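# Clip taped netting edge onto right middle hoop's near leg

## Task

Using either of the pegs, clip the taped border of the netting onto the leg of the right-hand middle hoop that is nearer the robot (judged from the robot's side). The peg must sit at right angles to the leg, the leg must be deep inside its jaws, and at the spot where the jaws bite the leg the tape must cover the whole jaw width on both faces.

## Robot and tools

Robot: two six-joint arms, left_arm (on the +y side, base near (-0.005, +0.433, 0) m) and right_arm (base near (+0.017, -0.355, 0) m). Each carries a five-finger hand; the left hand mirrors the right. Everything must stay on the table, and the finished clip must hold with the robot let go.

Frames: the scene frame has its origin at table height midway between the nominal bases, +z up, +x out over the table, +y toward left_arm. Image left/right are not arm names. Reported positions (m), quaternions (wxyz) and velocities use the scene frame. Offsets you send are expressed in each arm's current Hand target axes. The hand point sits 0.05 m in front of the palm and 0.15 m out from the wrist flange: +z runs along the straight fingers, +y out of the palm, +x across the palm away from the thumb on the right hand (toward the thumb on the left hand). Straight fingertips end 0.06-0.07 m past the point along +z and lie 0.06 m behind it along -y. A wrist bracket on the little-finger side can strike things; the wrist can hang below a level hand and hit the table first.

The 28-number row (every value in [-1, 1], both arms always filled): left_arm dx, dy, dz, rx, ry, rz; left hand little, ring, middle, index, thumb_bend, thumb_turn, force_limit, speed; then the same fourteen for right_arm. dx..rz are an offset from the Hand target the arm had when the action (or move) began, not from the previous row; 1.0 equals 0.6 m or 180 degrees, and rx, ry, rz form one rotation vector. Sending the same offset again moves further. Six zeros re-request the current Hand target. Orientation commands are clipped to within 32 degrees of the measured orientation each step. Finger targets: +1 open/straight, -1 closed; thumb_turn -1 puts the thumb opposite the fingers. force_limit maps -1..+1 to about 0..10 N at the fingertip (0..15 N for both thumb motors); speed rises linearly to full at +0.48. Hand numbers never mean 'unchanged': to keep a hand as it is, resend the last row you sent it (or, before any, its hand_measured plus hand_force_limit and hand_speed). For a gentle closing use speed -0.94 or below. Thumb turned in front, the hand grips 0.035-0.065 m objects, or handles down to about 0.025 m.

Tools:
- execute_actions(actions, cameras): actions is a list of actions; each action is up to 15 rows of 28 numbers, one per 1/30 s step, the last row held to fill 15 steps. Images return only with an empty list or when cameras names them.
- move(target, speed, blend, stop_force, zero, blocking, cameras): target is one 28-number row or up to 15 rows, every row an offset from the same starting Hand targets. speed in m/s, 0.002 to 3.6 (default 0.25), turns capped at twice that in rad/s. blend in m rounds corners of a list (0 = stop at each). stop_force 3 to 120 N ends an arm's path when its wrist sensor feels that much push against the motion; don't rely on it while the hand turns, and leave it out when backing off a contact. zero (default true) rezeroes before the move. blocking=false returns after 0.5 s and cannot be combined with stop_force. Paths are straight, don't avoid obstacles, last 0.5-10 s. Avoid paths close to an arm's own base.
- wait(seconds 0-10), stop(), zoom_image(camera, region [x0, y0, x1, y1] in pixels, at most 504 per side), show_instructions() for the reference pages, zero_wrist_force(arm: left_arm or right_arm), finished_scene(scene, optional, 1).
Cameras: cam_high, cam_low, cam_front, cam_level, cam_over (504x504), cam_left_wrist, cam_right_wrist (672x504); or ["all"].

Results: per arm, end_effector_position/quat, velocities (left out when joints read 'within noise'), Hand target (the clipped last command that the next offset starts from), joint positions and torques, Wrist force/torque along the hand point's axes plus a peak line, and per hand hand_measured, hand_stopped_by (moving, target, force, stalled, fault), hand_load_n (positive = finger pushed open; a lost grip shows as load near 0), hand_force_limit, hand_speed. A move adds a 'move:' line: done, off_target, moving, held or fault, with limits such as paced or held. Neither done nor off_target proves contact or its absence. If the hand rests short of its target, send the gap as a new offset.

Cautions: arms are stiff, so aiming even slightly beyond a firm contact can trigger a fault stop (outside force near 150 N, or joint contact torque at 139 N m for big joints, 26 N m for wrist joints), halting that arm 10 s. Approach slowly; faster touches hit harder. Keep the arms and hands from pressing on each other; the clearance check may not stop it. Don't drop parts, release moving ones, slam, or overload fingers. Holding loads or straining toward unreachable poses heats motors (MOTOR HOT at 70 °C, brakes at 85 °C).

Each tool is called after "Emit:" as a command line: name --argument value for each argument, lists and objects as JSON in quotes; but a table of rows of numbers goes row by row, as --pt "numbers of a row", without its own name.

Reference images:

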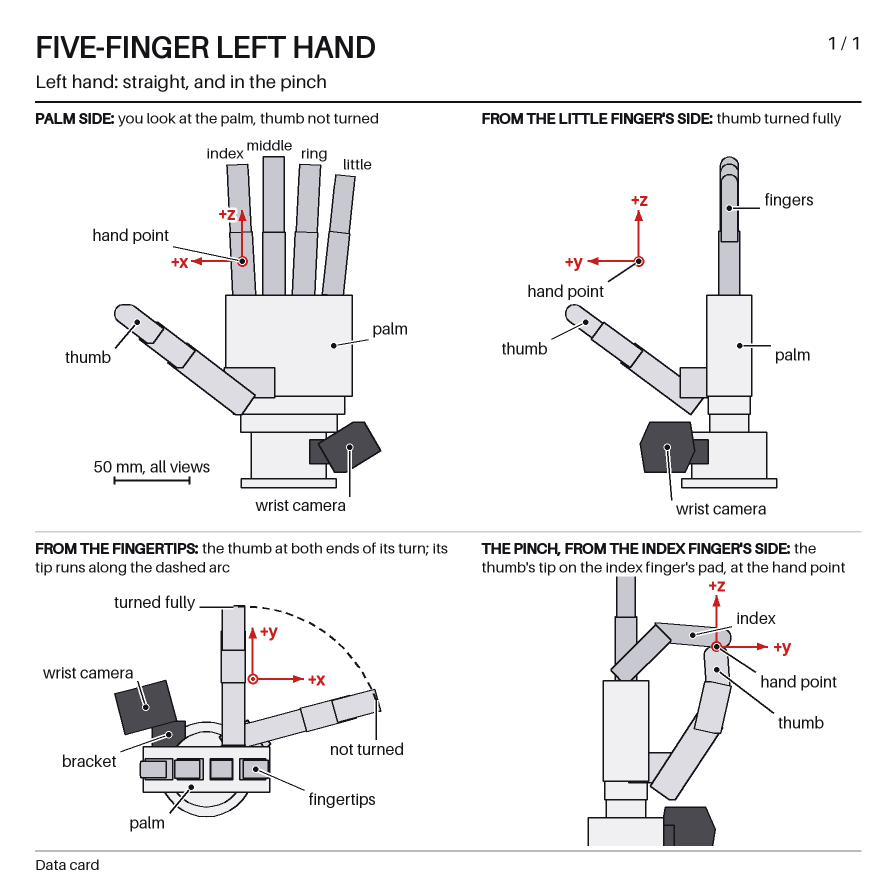

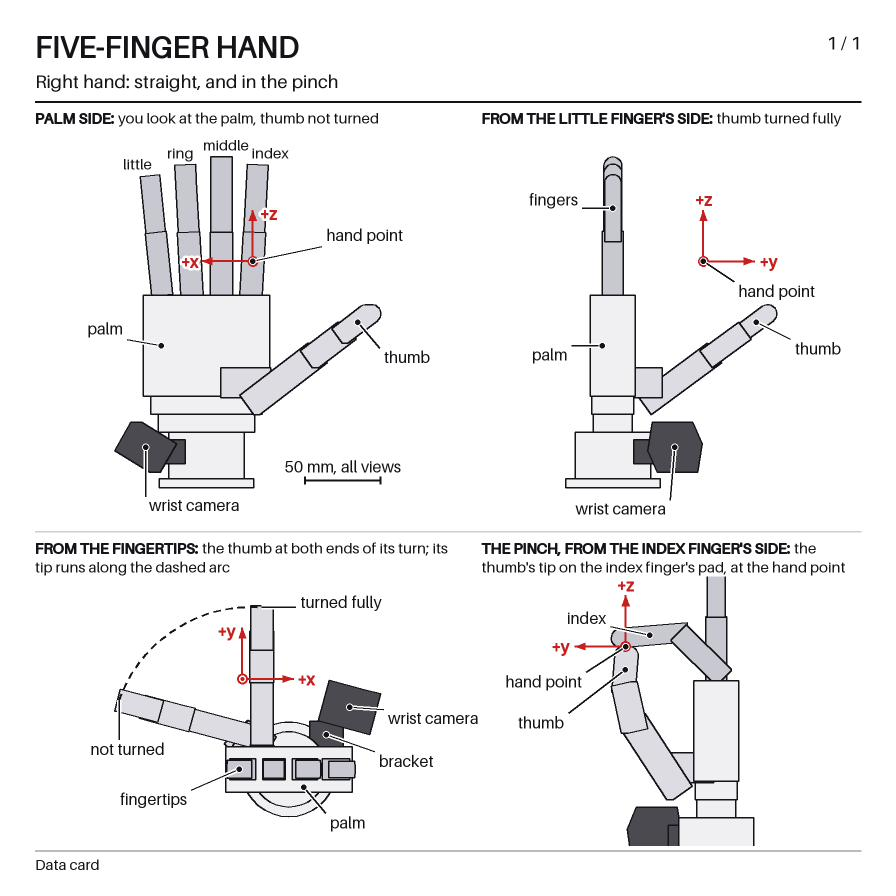

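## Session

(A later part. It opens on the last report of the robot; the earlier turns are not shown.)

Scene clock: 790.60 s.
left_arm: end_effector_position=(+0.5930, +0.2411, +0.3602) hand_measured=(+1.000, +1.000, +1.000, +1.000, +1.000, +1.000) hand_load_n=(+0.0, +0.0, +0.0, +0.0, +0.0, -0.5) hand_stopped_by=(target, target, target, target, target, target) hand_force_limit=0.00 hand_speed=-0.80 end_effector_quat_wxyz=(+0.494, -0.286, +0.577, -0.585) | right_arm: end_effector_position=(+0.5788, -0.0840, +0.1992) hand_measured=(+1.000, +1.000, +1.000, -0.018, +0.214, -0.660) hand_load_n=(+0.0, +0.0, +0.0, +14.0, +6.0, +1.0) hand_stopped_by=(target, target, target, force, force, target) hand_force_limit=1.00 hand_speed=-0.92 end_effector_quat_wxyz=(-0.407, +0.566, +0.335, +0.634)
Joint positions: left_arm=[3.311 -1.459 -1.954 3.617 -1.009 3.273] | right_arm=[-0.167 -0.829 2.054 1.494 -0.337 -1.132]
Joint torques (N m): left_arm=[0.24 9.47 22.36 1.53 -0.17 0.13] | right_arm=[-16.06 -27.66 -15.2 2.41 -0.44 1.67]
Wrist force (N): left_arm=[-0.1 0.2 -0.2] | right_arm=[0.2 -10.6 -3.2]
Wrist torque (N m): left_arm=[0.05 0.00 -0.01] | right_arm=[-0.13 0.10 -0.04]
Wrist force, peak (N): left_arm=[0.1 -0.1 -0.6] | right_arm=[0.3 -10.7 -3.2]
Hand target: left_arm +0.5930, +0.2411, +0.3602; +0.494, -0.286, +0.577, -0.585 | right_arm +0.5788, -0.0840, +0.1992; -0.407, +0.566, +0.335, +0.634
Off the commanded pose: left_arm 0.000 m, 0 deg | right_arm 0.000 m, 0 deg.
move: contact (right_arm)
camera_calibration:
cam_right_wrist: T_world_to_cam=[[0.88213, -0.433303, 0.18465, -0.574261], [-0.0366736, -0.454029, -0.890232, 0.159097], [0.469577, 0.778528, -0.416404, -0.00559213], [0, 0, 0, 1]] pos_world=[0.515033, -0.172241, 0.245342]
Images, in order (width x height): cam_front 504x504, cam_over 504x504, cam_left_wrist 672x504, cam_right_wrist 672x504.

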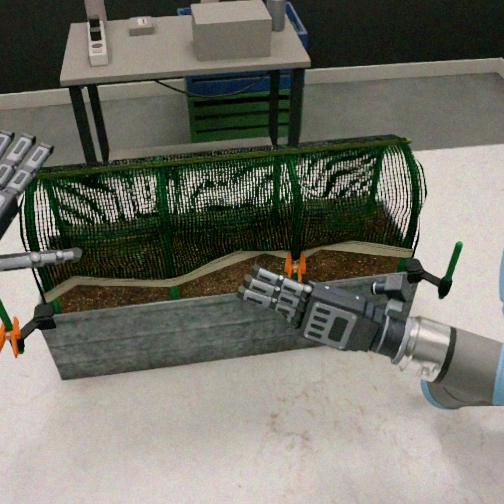

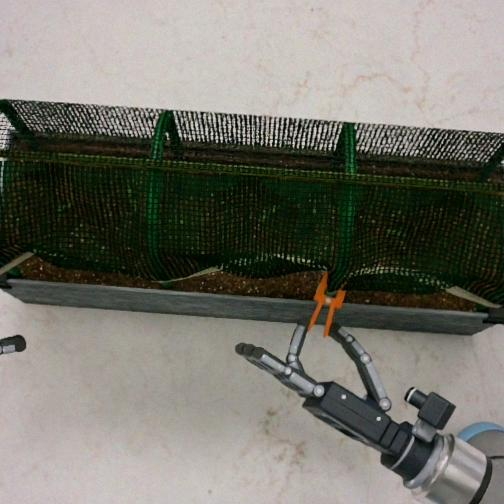

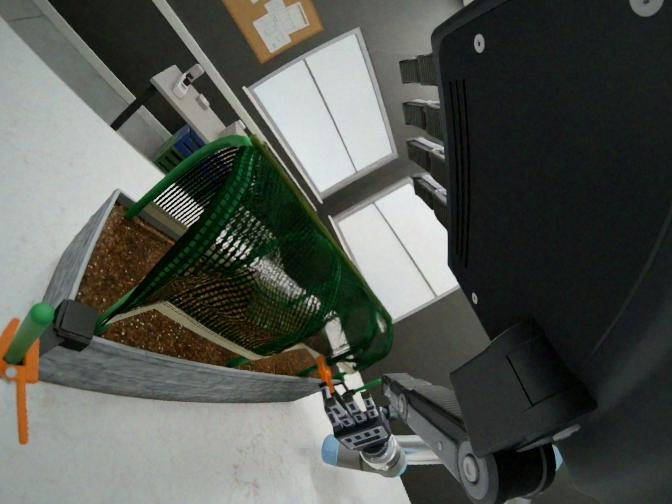

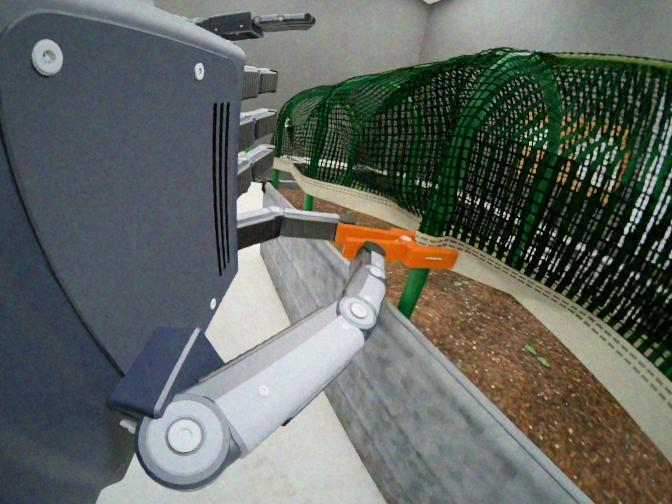

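Emit:
move --pt "0 0 0 0 0 0 1 1 1 1 1 1 0 -0.8 0 0 0 0 0 0 1 1 1 0.0 0.26 -0.66 1.0 -0.92" --pt "0 0 0 0 0 0 1 1 1 1 1 1 0 -0.8 0 0 0 0 0 0 1 1 1 0.025 0.32 -0.66 1.0 -0.92" --pt "0 0 0 0 0 0 1 1 1 1 1 1 0 -0.8 0 0 0 0 0 0 1 1 1 0.05 0.38 -0.66 1.0 -0.92" --cameras '["cam_right_wrist","cam_over","cam_front"]'

Emit:
zoom_image --camera "cam_right_wrist" --region '[330, 190, 490, 310]'

Emit:
zoom_image --camera "cam_over" --region '[300, 240, 370, 310]'

Scene clock: 839.07 s.
left_arm: end_effector_position=(+0.5930, +0.2411, +0.3602) hand_measured=(+1.000, +1.000, +1.000, +1.000, +1.000, +1.000) hand_load_n=(+0.0, +0.0, +0.0, +0.0, +0.0, -0.5) hand_stopped_by=(target, target, target, target, target, target) hand_force_limit=0.00 hand_speed=-0.80 end_effector_quat_wxyz=(+0.494, -0.286, +0.577, -0.585) | right_arm: end_effector_position=(+0.5788, -0.0840, +0.1992) hand_measured=(+1.000, +1.000, +1.000, +0.050, +0.380, -0.660) hand_load_n=(+0.5, +0.0, +0.0, +0.5, +0.0, +0.5) hand_stopped_by=(target, target, target, target, target, target) hand_force_limit=1.00 hand_speed=-0.92 end_effector_quat_wxyz=(-0.407, +0.566, +0.335, +0.634)
Joint positions: left_arm=[3.311 -1.459 -1.954 3.617 -1.009 3.273] | right_arm=[-0.167 -0.829 2.054 1.494 -0.337 -1.132]
Joint torques (N m): left_arm=[-0.28 9.21 21.43 1.55 -0.24 0] | right_arm=[-8.56 -43.14 0.67 0.33 -1.81 -0.42]
Wrist force (N): left_arm=[0.0 0.1 0.0] | right_arm=[-0.1 0.2 -0.3]
Wrist torque (N m): left_arm=[0.02 0.00 -0.01] | right_arm=[0.05 0.10 0.01]
Wrist force, peak (N): left_arm=[-0.1 0.3 -0.6] | right_arm=[0.1 -11.0 -3.8]
Hand target: left_arm +0.5930, +0.2411, +0.3602; +0.494, -0.286, +0.577, -0.585 | right_arm +0.5788, -0.0840, +0.1992; -0.407, +0.566, +0.335, +0.634
Off the commanded pose: left_arm 0.000 m, 0 deg | right_arm 0.000 m, 0 deg.
move: done
camera_calibration:
cam_right_wrist: T_world_to_cam=[[0.88213, -0.433303, 0.18465, -0.574261], [-0.0366736, -0.454029, -0.890232, 0.159097], [0.469577, 0.778528, -0.416404, -0.00559213], [0, 0, 0, 1]] pos_world=[0.515033, -0.172241, 0.245342]
Images, in order (width x height): cam_front 504x504, cam_over 504x504, cam_right_wrist 672x504.

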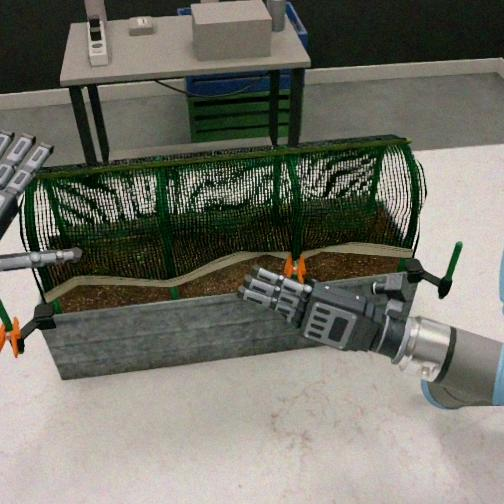

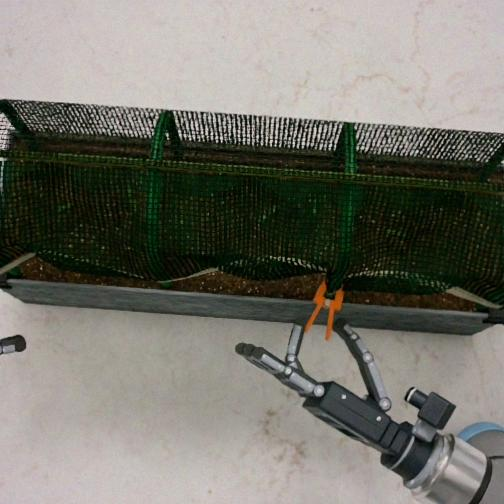

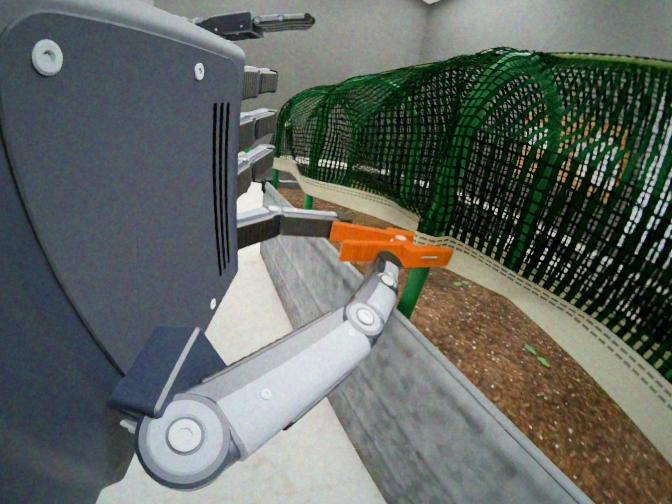

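Scaled by 3.150 from the camera's 672x504 image, which has a finer 960x720 frame.

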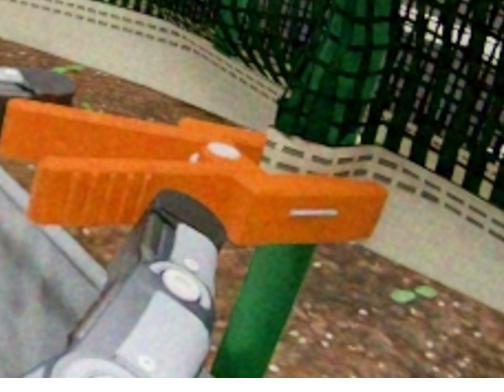

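Scaled by 7.200.

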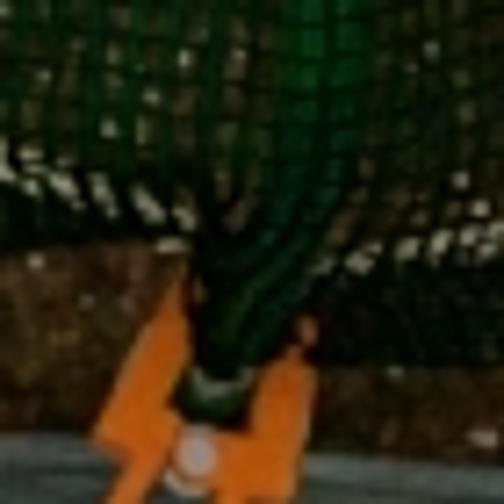

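Emit:
zoom_image --camera "cam_front" --region '[260, 230, 330, 300]'

Emit:
zoom_image --camera "cam_right_wrist" --region '[390, 210, 480, 290]'

Scaled by 7.200.

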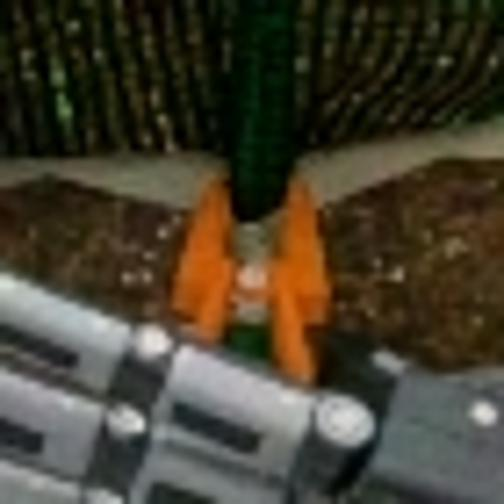

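Scaled by 5.600 from the camera's 672x504 image, which has a finer 960x720 frame.

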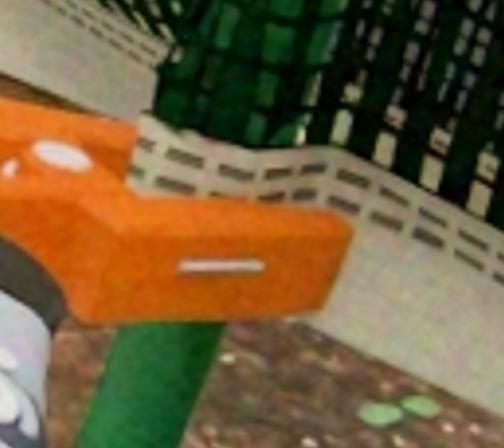

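Emit:
move --pt "0 0 0 0 0 0 1 1 1 1 1 1 0 -0.8 0 0 0 0 0 0 1 1 1 0.24 0.64 -0.66 0 -0.6" --pt "0 0 0 0 0 0 1 1 1 1 1 1 0 -0.8 -0.0008 -0.1142 -0.0245 0 0 0 1 1 1 0.24 0.64 -0.66 0 -0.6" --cameras '["cam_right_wrist","cam_over","cam_front","cam_low","cam_left_wrist"]' --speed 0.05 --stop_force 5

Emit:
zoom_image --camera "cam_right_wrist" --region '[390, 180, 550, 320]'

Emit:
zoom_image --camera "cam_over" --region '[290, 230, 380, 320]'

Emit:
zoom_image --camera "cam_front" --region '[250, 220, 340, 310]'

Scene clock: 870.77 s.
left_arm: end_effector_position=(+0.5930, +0.2411, +0.3602) hand_measured=(+1.000, +1.000, +1.000, +1.000, +1.000, +1.000) hand_load_n=(+0.0, -0.5, +0.0, +0.0, +0.0, +0.0) hand_stopped_by=(target, target, target, target, target, target) hand_force_limit=0.00 hand_speed=-0.80 end_effector_quat_wxyz=(+0.494, -0.286, +0.577, -0.585) | right_arm: end_effector_position=(+0.5110, -0.0665, +0.1992) hand_measured=(+1.000, +1.000, +1.000, +0.240, +0.640, -0.660) hand_load_n=(+0.0, +0.0, +0.0, +0.0, +0.0, +0.5) hand_stopped_by=(target, target, target, target, target, target) hand_force_limit=0.00 hand_speed=-0.60 end_effector_quat_wxyz=(-0.407, +0.566, +0.335, +0.634)
Joint positions: left_arm=[3.311 -1.459 -1.954 3.617 -1.009 3.273] | right_arm=[-0.146 -0.88 2.244 1.378 -0.356 -1.158]
Joint torques (N m): left_arm=[0.31 9.45 21.49 1.58 -0.15 0.02] | right_arm=[13.4 -42.75 6.62 -1.04 -2.5 -2.5]
Wrist force (N): left_arm=[0.0 0.3 0.0] | right_arm=[0.3 0.3 -0.9]
Wrist torque (N m): left_arm=[0.04 0.00 -0.01] | right_arm=[0.04 0.05 0.10]
Wrist force, peak (N): left_arm=[-0.4 0.4 -0.3] | right_arm=[0.1 0.5 -1.3]
Hand target: left_arm +0.5930, +0.2411, +0.3602; +0.494, -0.286, +0.577, -0.585 | right_arm +0.5110, -0.0665, +0.1992; -0.407, +0.566, +0.335, +0.634
Off the commanded pose: left_arm 0.000 m, 0 deg | right_arm 0.000 m, 0 deg.
move: done
camera_calibration:
cam_right_wrist: T_world_to_cam=[[0.88213, -0.433303, 0.18465, -0.50687], [-0.0366736, -0.454029, -0.890232, 0.164556], [0.469577, 0.778528, -0.416404, 0.0126209], [0, 0, 0, 1]] pos_world=[0.447233, -0.154741, 0.245342]
Images, in order (width x height): cam_low 504x504, cam_front 504x504, cam_over 504x504, cam_left_wrist 672x504, cam_right_wrist 672x504.

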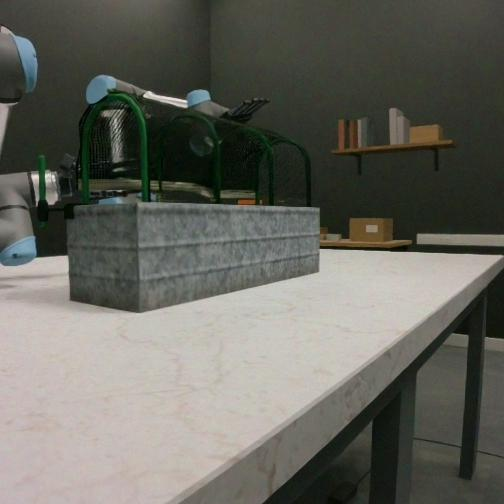

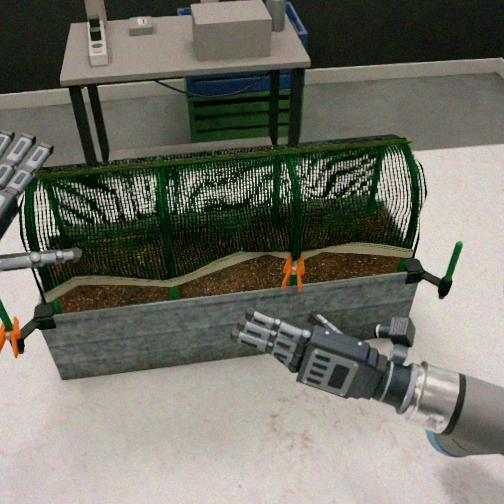

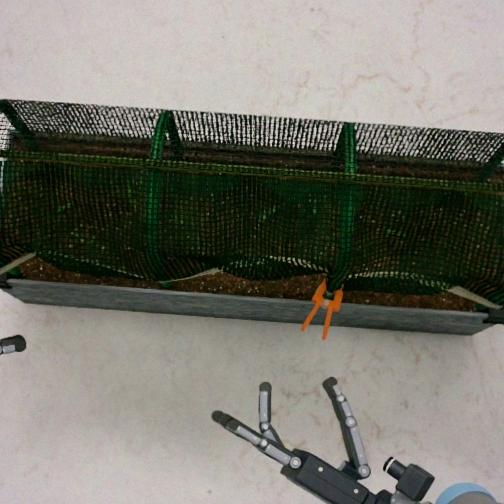

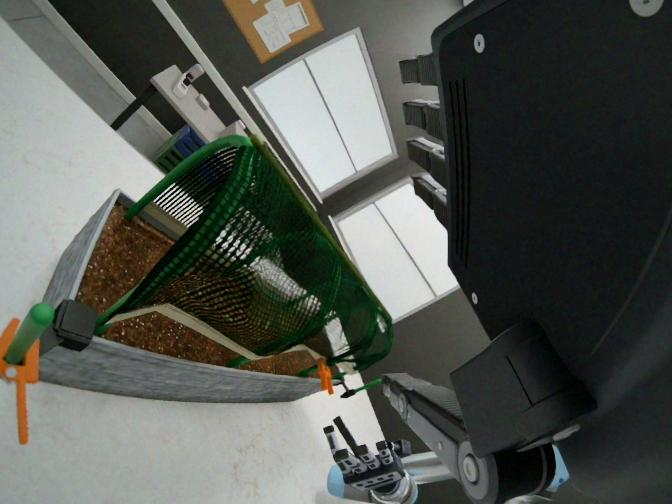

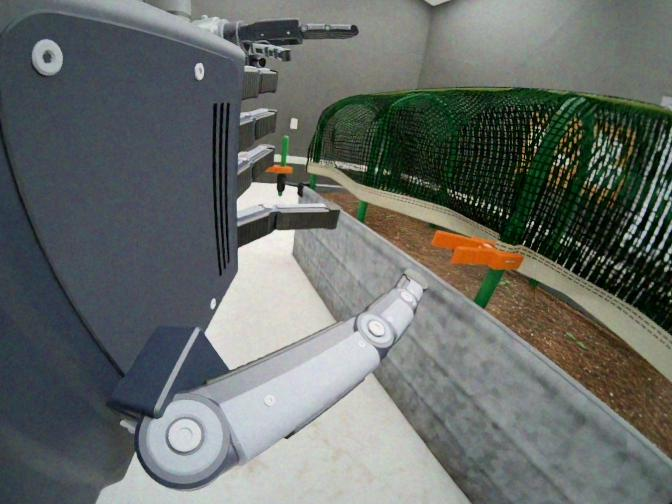

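Scaled by 3.150 from the camera's 672x504 image, which has a finer 960x720 frame.

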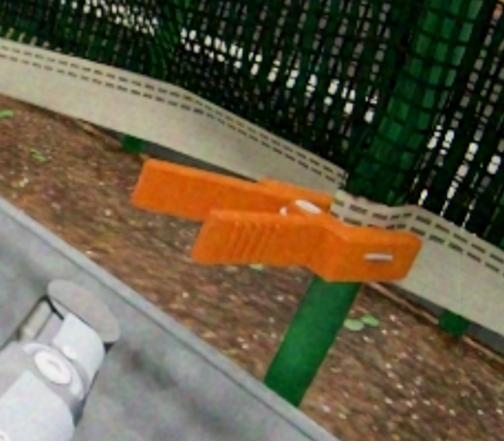

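Scaled by 5.600.

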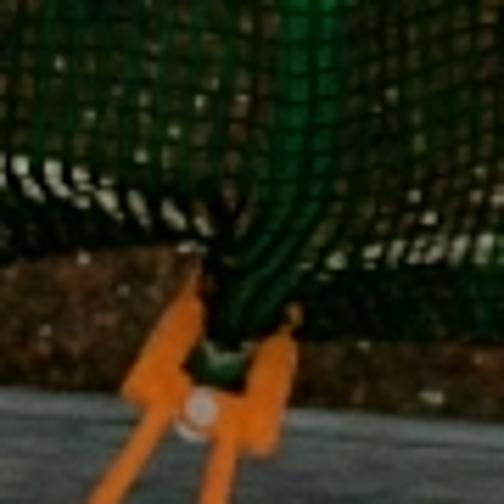

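Scaled by 5.600.

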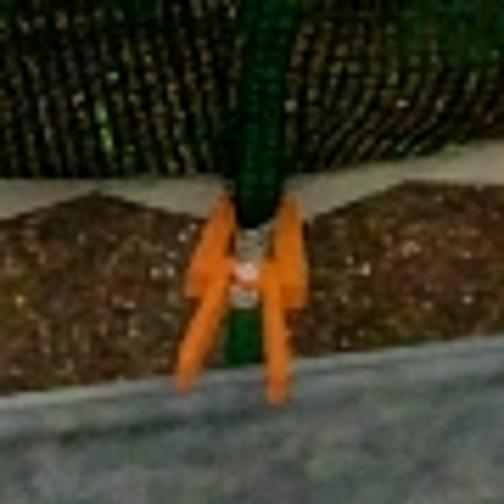

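Emit:
move --target '[0,0,0,0,0,0,1,1,1,1,1,1,0,-0.8,-0.0607,0.0472,-0.0988,0,0,0,1,1,1,0.24,0.64,-0.66,0,-0.6]' --cameras '["cam_right_wrist","cam_level"]' --speed 0.12

Emit:
zoom_image --camera "cam_right_wrist" --region '[380, 180, 500, 280]'

Emit:
zoom_image --camera "cam_level" --region '[260, 200, 400, 310]'

Scene clock: 881.00 s.
left_arm: end_effector_position=(+0.5930, +0.2411, +0.3602) hand_measured=(+1.000, +1.000, +1.000, +1.000, +1.000, +1.000) hand_load_n=(+0.0, +0.0, +0.0, +0.0, +0.0, +0.0) hand_stopped_by=(target, target, target, target, target, target) hand_force_limit=0.00 hand_speed=-0.80 end_effector_quat_wxyz=(+0.494, -0.286, +0.577, -0.585) | right_arm: end_effector_position=(+0.5110, -0.1265, +0.1541) hand_measured=(+1.000, +1.000, +1.000, +0.240, +0.640, -0.660) hand_load_n=(+0.0, +0.0, +0.0, +0.0, +0.0, +0.0) hand_stopped_by=(target, target, target, target, target, target) hand_force_limit=0.00 hand_speed=-0.60 end_effector_quat_wxyz=(-0.407, +0.566, +0.335, +0.634)
Joint positions: left_arm=[3.311 -1.459 -1.954 3.617 -1.009 3.273] | right_arm=[-0.336 -0.798 2.181 0.99 -0.195 -0.775]
Joint torques (N m): left_arm=[0.22 8.33 22.12 1.58 -0.14 0.16] | right_arm=[-13.04 -44.08 -13.25 0 1.27 2.29]
Wrist force (N): left_arm=[0.1 0.0 -0.2] | right_arm=[0.1 0.5 -0.8]
Wrist torque (N m): left_arm=[0.00 -0.02 0.01] | right_arm=[0.07 0.08 0.01]
Wrist force, peak (N): left_arm=[0.2 0.6 -0.2] | right_arm=[0.3 0.8 -1.2]
Hand target: left_arm +0.5930, +0.2411, +0.3602; +0.494, -0.286, +0.577, -0.585 | right_arm +0.5109, -0.1266, +0.1541; -0.407, +0.566, +0.335, +0.634
Off the commanded pose: left_arm 0.000 m, 0 deg | right_arm 0.000 m, 0 deg.
move: done
camera_calibration:
cam_right_wrist: T_world_to_cam=[[0.881785, -0.433984, 0.184696, -0.524408], [-0.0374581, -0.454795, -0.889808, 0.0973118], [0.470161, 0.777702, -0.417288, 0.0402578], [0, 0, 0, 1]] pos_world=[0.447133, -0.214636, 0.200244]
Images, in order (width x height): cam_level 504x504, cam_right_wrist 672x504.

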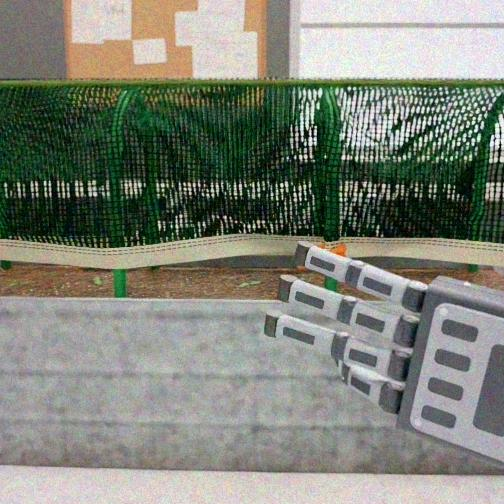

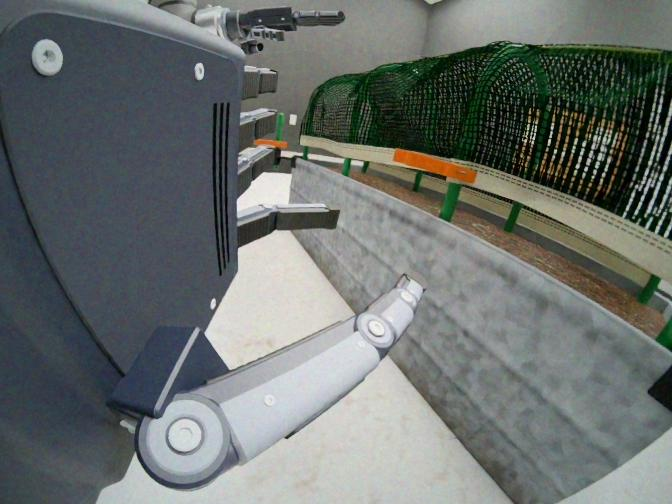

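Scaled by 4.200 from the camera's 672x504 image, which has a finer 960x720 frame.

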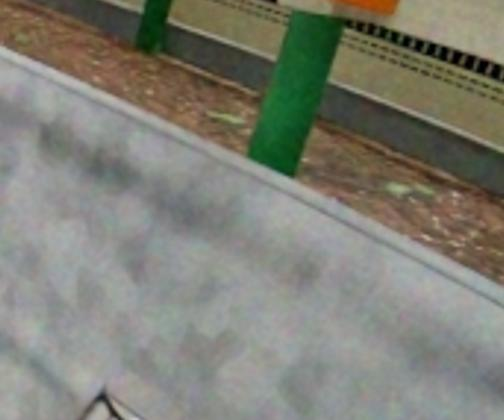

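Scaled by 3.600.

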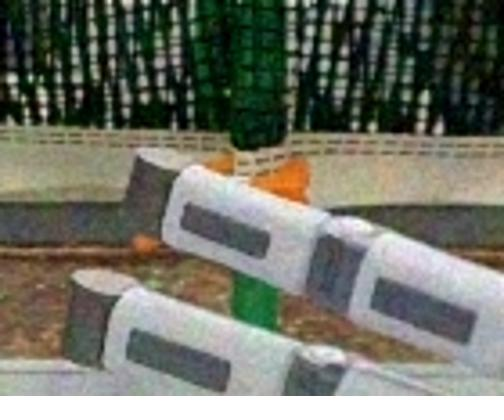

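Emit:
zoom_image --camera "cam_right_wrist" --region '[380, 120, 510, 230]'

Emit:
zoom_image --camera "cam_right_wrist" --region '[430, 130, 500, 200]'

Scaled by 3.877 from the camera's 672x504 image, which has a finer 960x720 frame.

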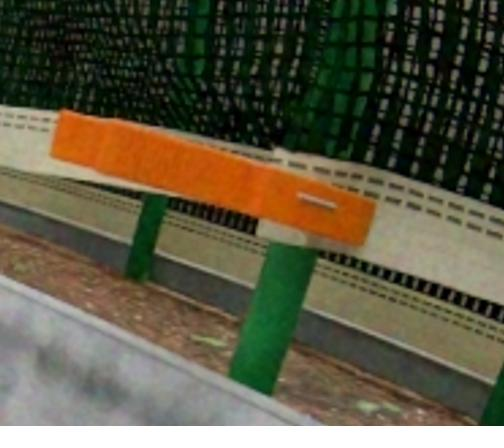

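Scaled by 7.200 from the camera's 672x504 image, which has a finer 960x720 frame.

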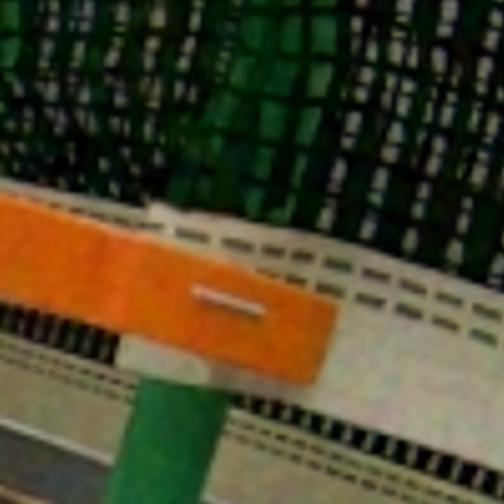

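Emit:
move --target '[0,0,0,0,0,0,1,1,1,1,1,1,0,-0.8,0.0,-0.12,-0.22,0,0,0,1,1,1,0.24,0.64,-0.66,0,-0.6]' --cameras '["all"]' --speed 0.2

Emit:
zoom_image --camera "cam_level" --region '[270, 210, 390, 300]'

Emit:
zoom_image --camera "cam_left_wrist" --region '[280, 330, 370, 420]'

Emit:
zoom_image --camera "cam_front" --region '[250, 220, 340, 310]'

Scene clock: 900.47 s.
left_arm: end_effector_position=(+0.5930, +0.2411, +0.3602) hand_measured=(+1.000, +1.000, +1.000, +1.000, +1.000, +1.000) hand_load_n=(+0.0, +0.0, +0.0, +0.0, +0.0, +0.0) hand_stopped_by=(target, target, target, target, target, target) hand_force_limit=0.00 hand_speed=-0.80 end_effector_quat_wxyz=(+0.494, -0.286, +0.577, -0.585) | right_arm: end_effector_position=(+0.4302, -0.1794, +0.1416) hand_measured=(+1.000, +1.000, +1.000, +0.240, +0.640, -0.660) hand_load_n=(+0.0, +0.0, +0.0, +0.0, +0.0, +0.0) hand_stopped_by=(target, target, target, target, target, target) hand_force_limit=0.00 hand_speed=-0.60 end_effector_quat_wxyz=(-0.336, +0.627, +0.297, +0.637)
Joint positions: left_arm=[3.311 -1.459 -1.954 3.617 -1.009 3.273] | right_arm=[-0.631 -0.944 2.5 0.552 -0.044 -0.494]
Joint torques (N m): left_arm=[0.14 8.29 22.32 1.6 -0.16 0.14] | right_arm=[13.85 -14.86 -7.98 3.35 -3.38 -1.95]
Wrist force (N): left_arm=[-0.1 0.3 -0.2] | right_arm=[0.0 0.3 -0.7]
Wrist torque (N m): left_arm=[0.05 0.01 -0.01] | right_arm=[0.02 0.10 -0.01]
Wrist force, peak (N): left_arm=[0.1 0.5 -0.3] | right_arm=[0.8 -1.7 -2.7]
Hand target: left_arm +0.5930, +0.2411, +0.3602; +0.494, -0.286, +0.577, -0.585 | right_arm +0.4303, -0.1794, +0.1416; -0.336, +0.627, +0.297, +0.637 (not the last commanded pose)
Off the commanded pose: left_arm 0.000 m, 0 deg | right_arm 0.053 m, 12 deg.
led back after a hold (right arm): the arm was led back toward your command in small steps, so it may still be short of it.
move: held (right_arm; a check stopped the path); limits=held
pose unreachable (right arm): on one or more control steps of this call, first in action 0 (counted from 0), this arm could not follow its commanded pose, so it was not sent that pose on those steps. It may still have moved: this result reports where it is.
cause: moving toward the commanded pose would bring two parts of the arm too close to each other (joints 3 (elbow) to 5 (wrist 2) lie between them).
camera_calibration:
cam_right_wrist: T_world_to_cam=[[0.804103, -0.568037, 0.175362, -0.463196], [-0.172253, -0.504946, -0.845789, 0.101922], [0.568988, 0.649895, -0.503875, 0.0610474], [0, 0, 0, 1]] pos_world=[0.355279, -0.251322, 0.198192]

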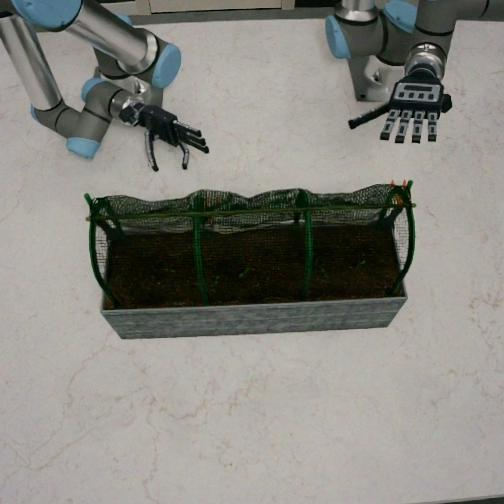

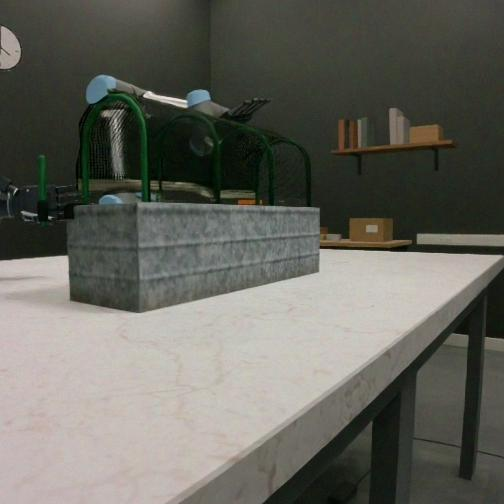

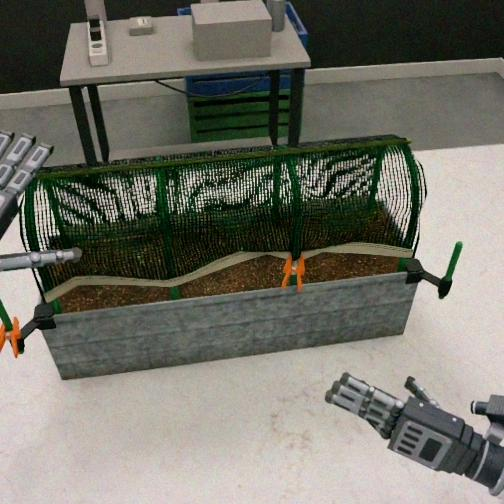

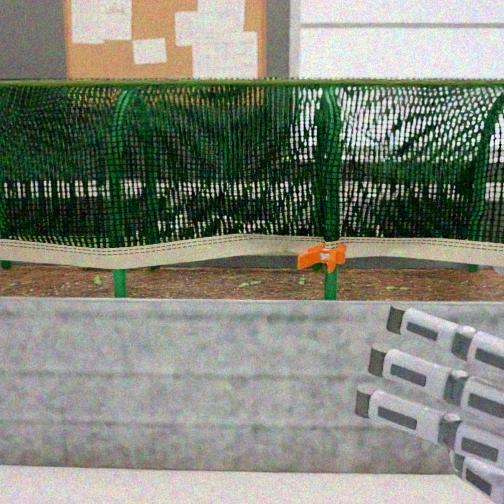

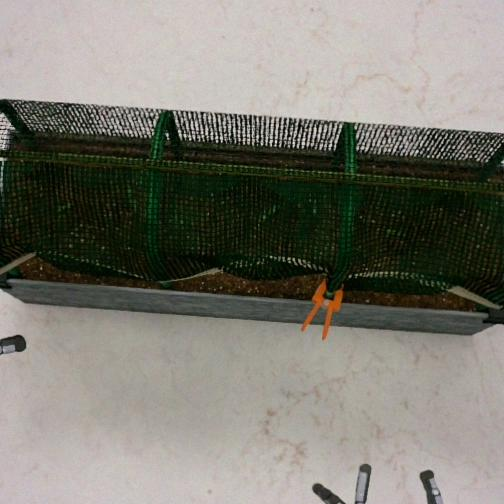

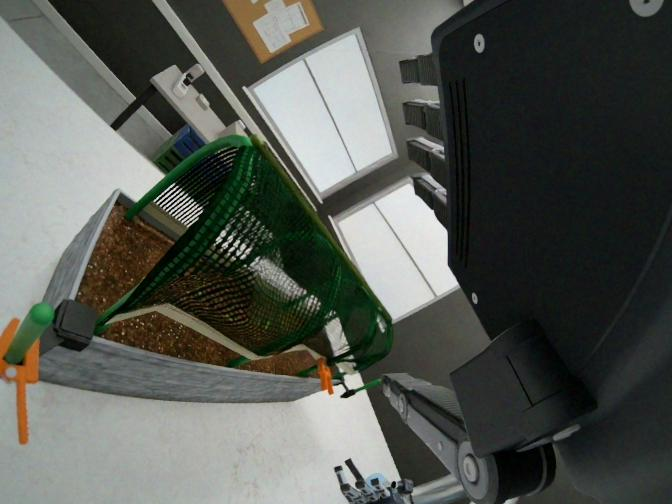

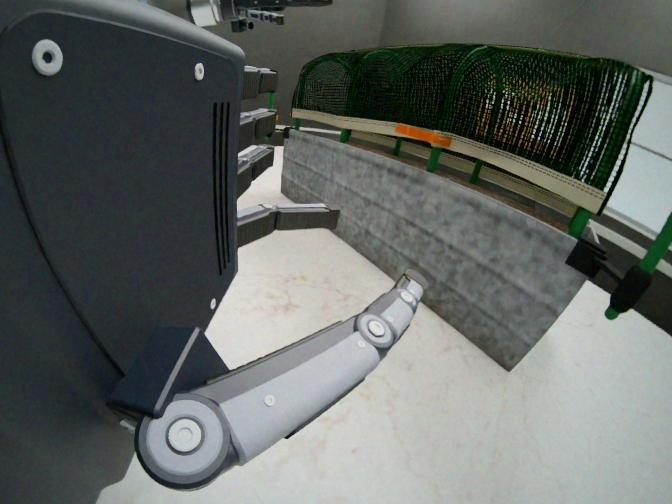

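Scaled by 4.200.

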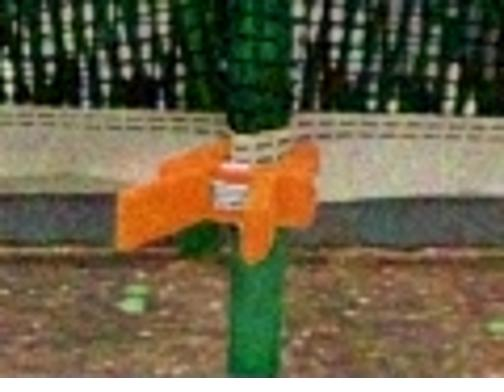

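Scaled by 5.600 from the camera's 672x504 image, which has a finer 960x720 frame.

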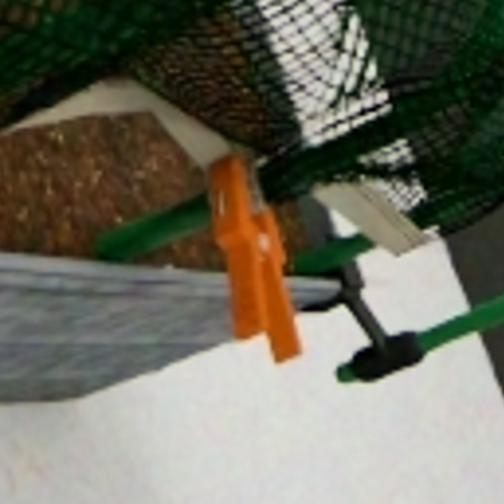

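Scaled by 5.600.

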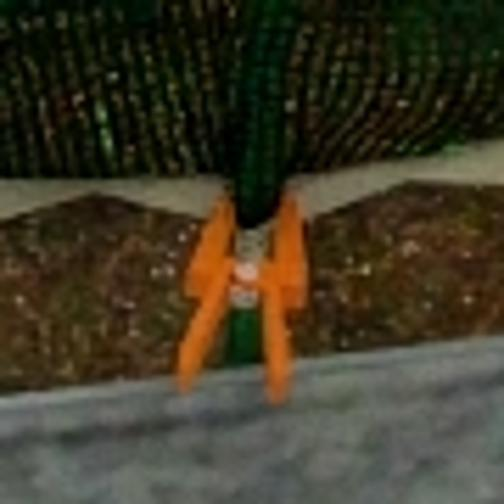

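Emit:
zoom_image --camera "cam_left_wrist" --region '[300, 340, 350, 390]'

Emit:
zoom_image --camera "cam_level" --region '[295, 230, 355, 280]'

Emit:
zoom_image --camera "cam_right_wrist" --region '[380, 100, 470, 180]'

Scaled by 10.080 from the camera's 672x504 image, which has a finer 960x720 frame.

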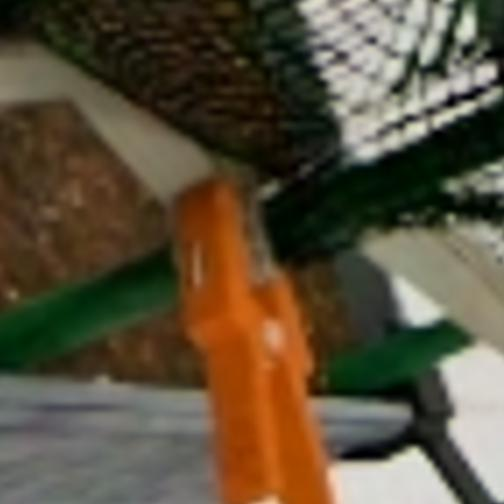

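Scaled by 8.400.

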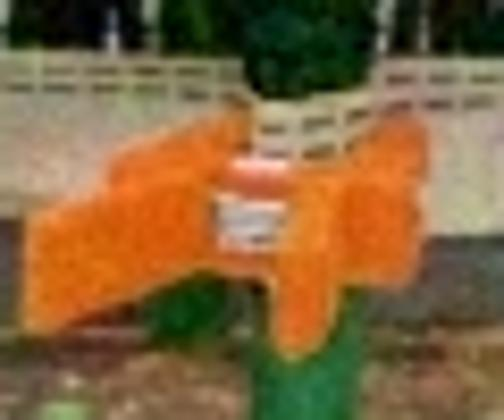

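Scaled by 5.600 from the camera's 672x504 image, which has a finer 960x720 frame.

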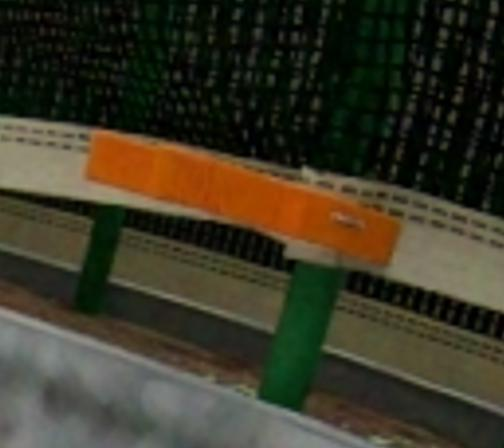

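Emit:
finished_scene

The scene is finished: the task was done.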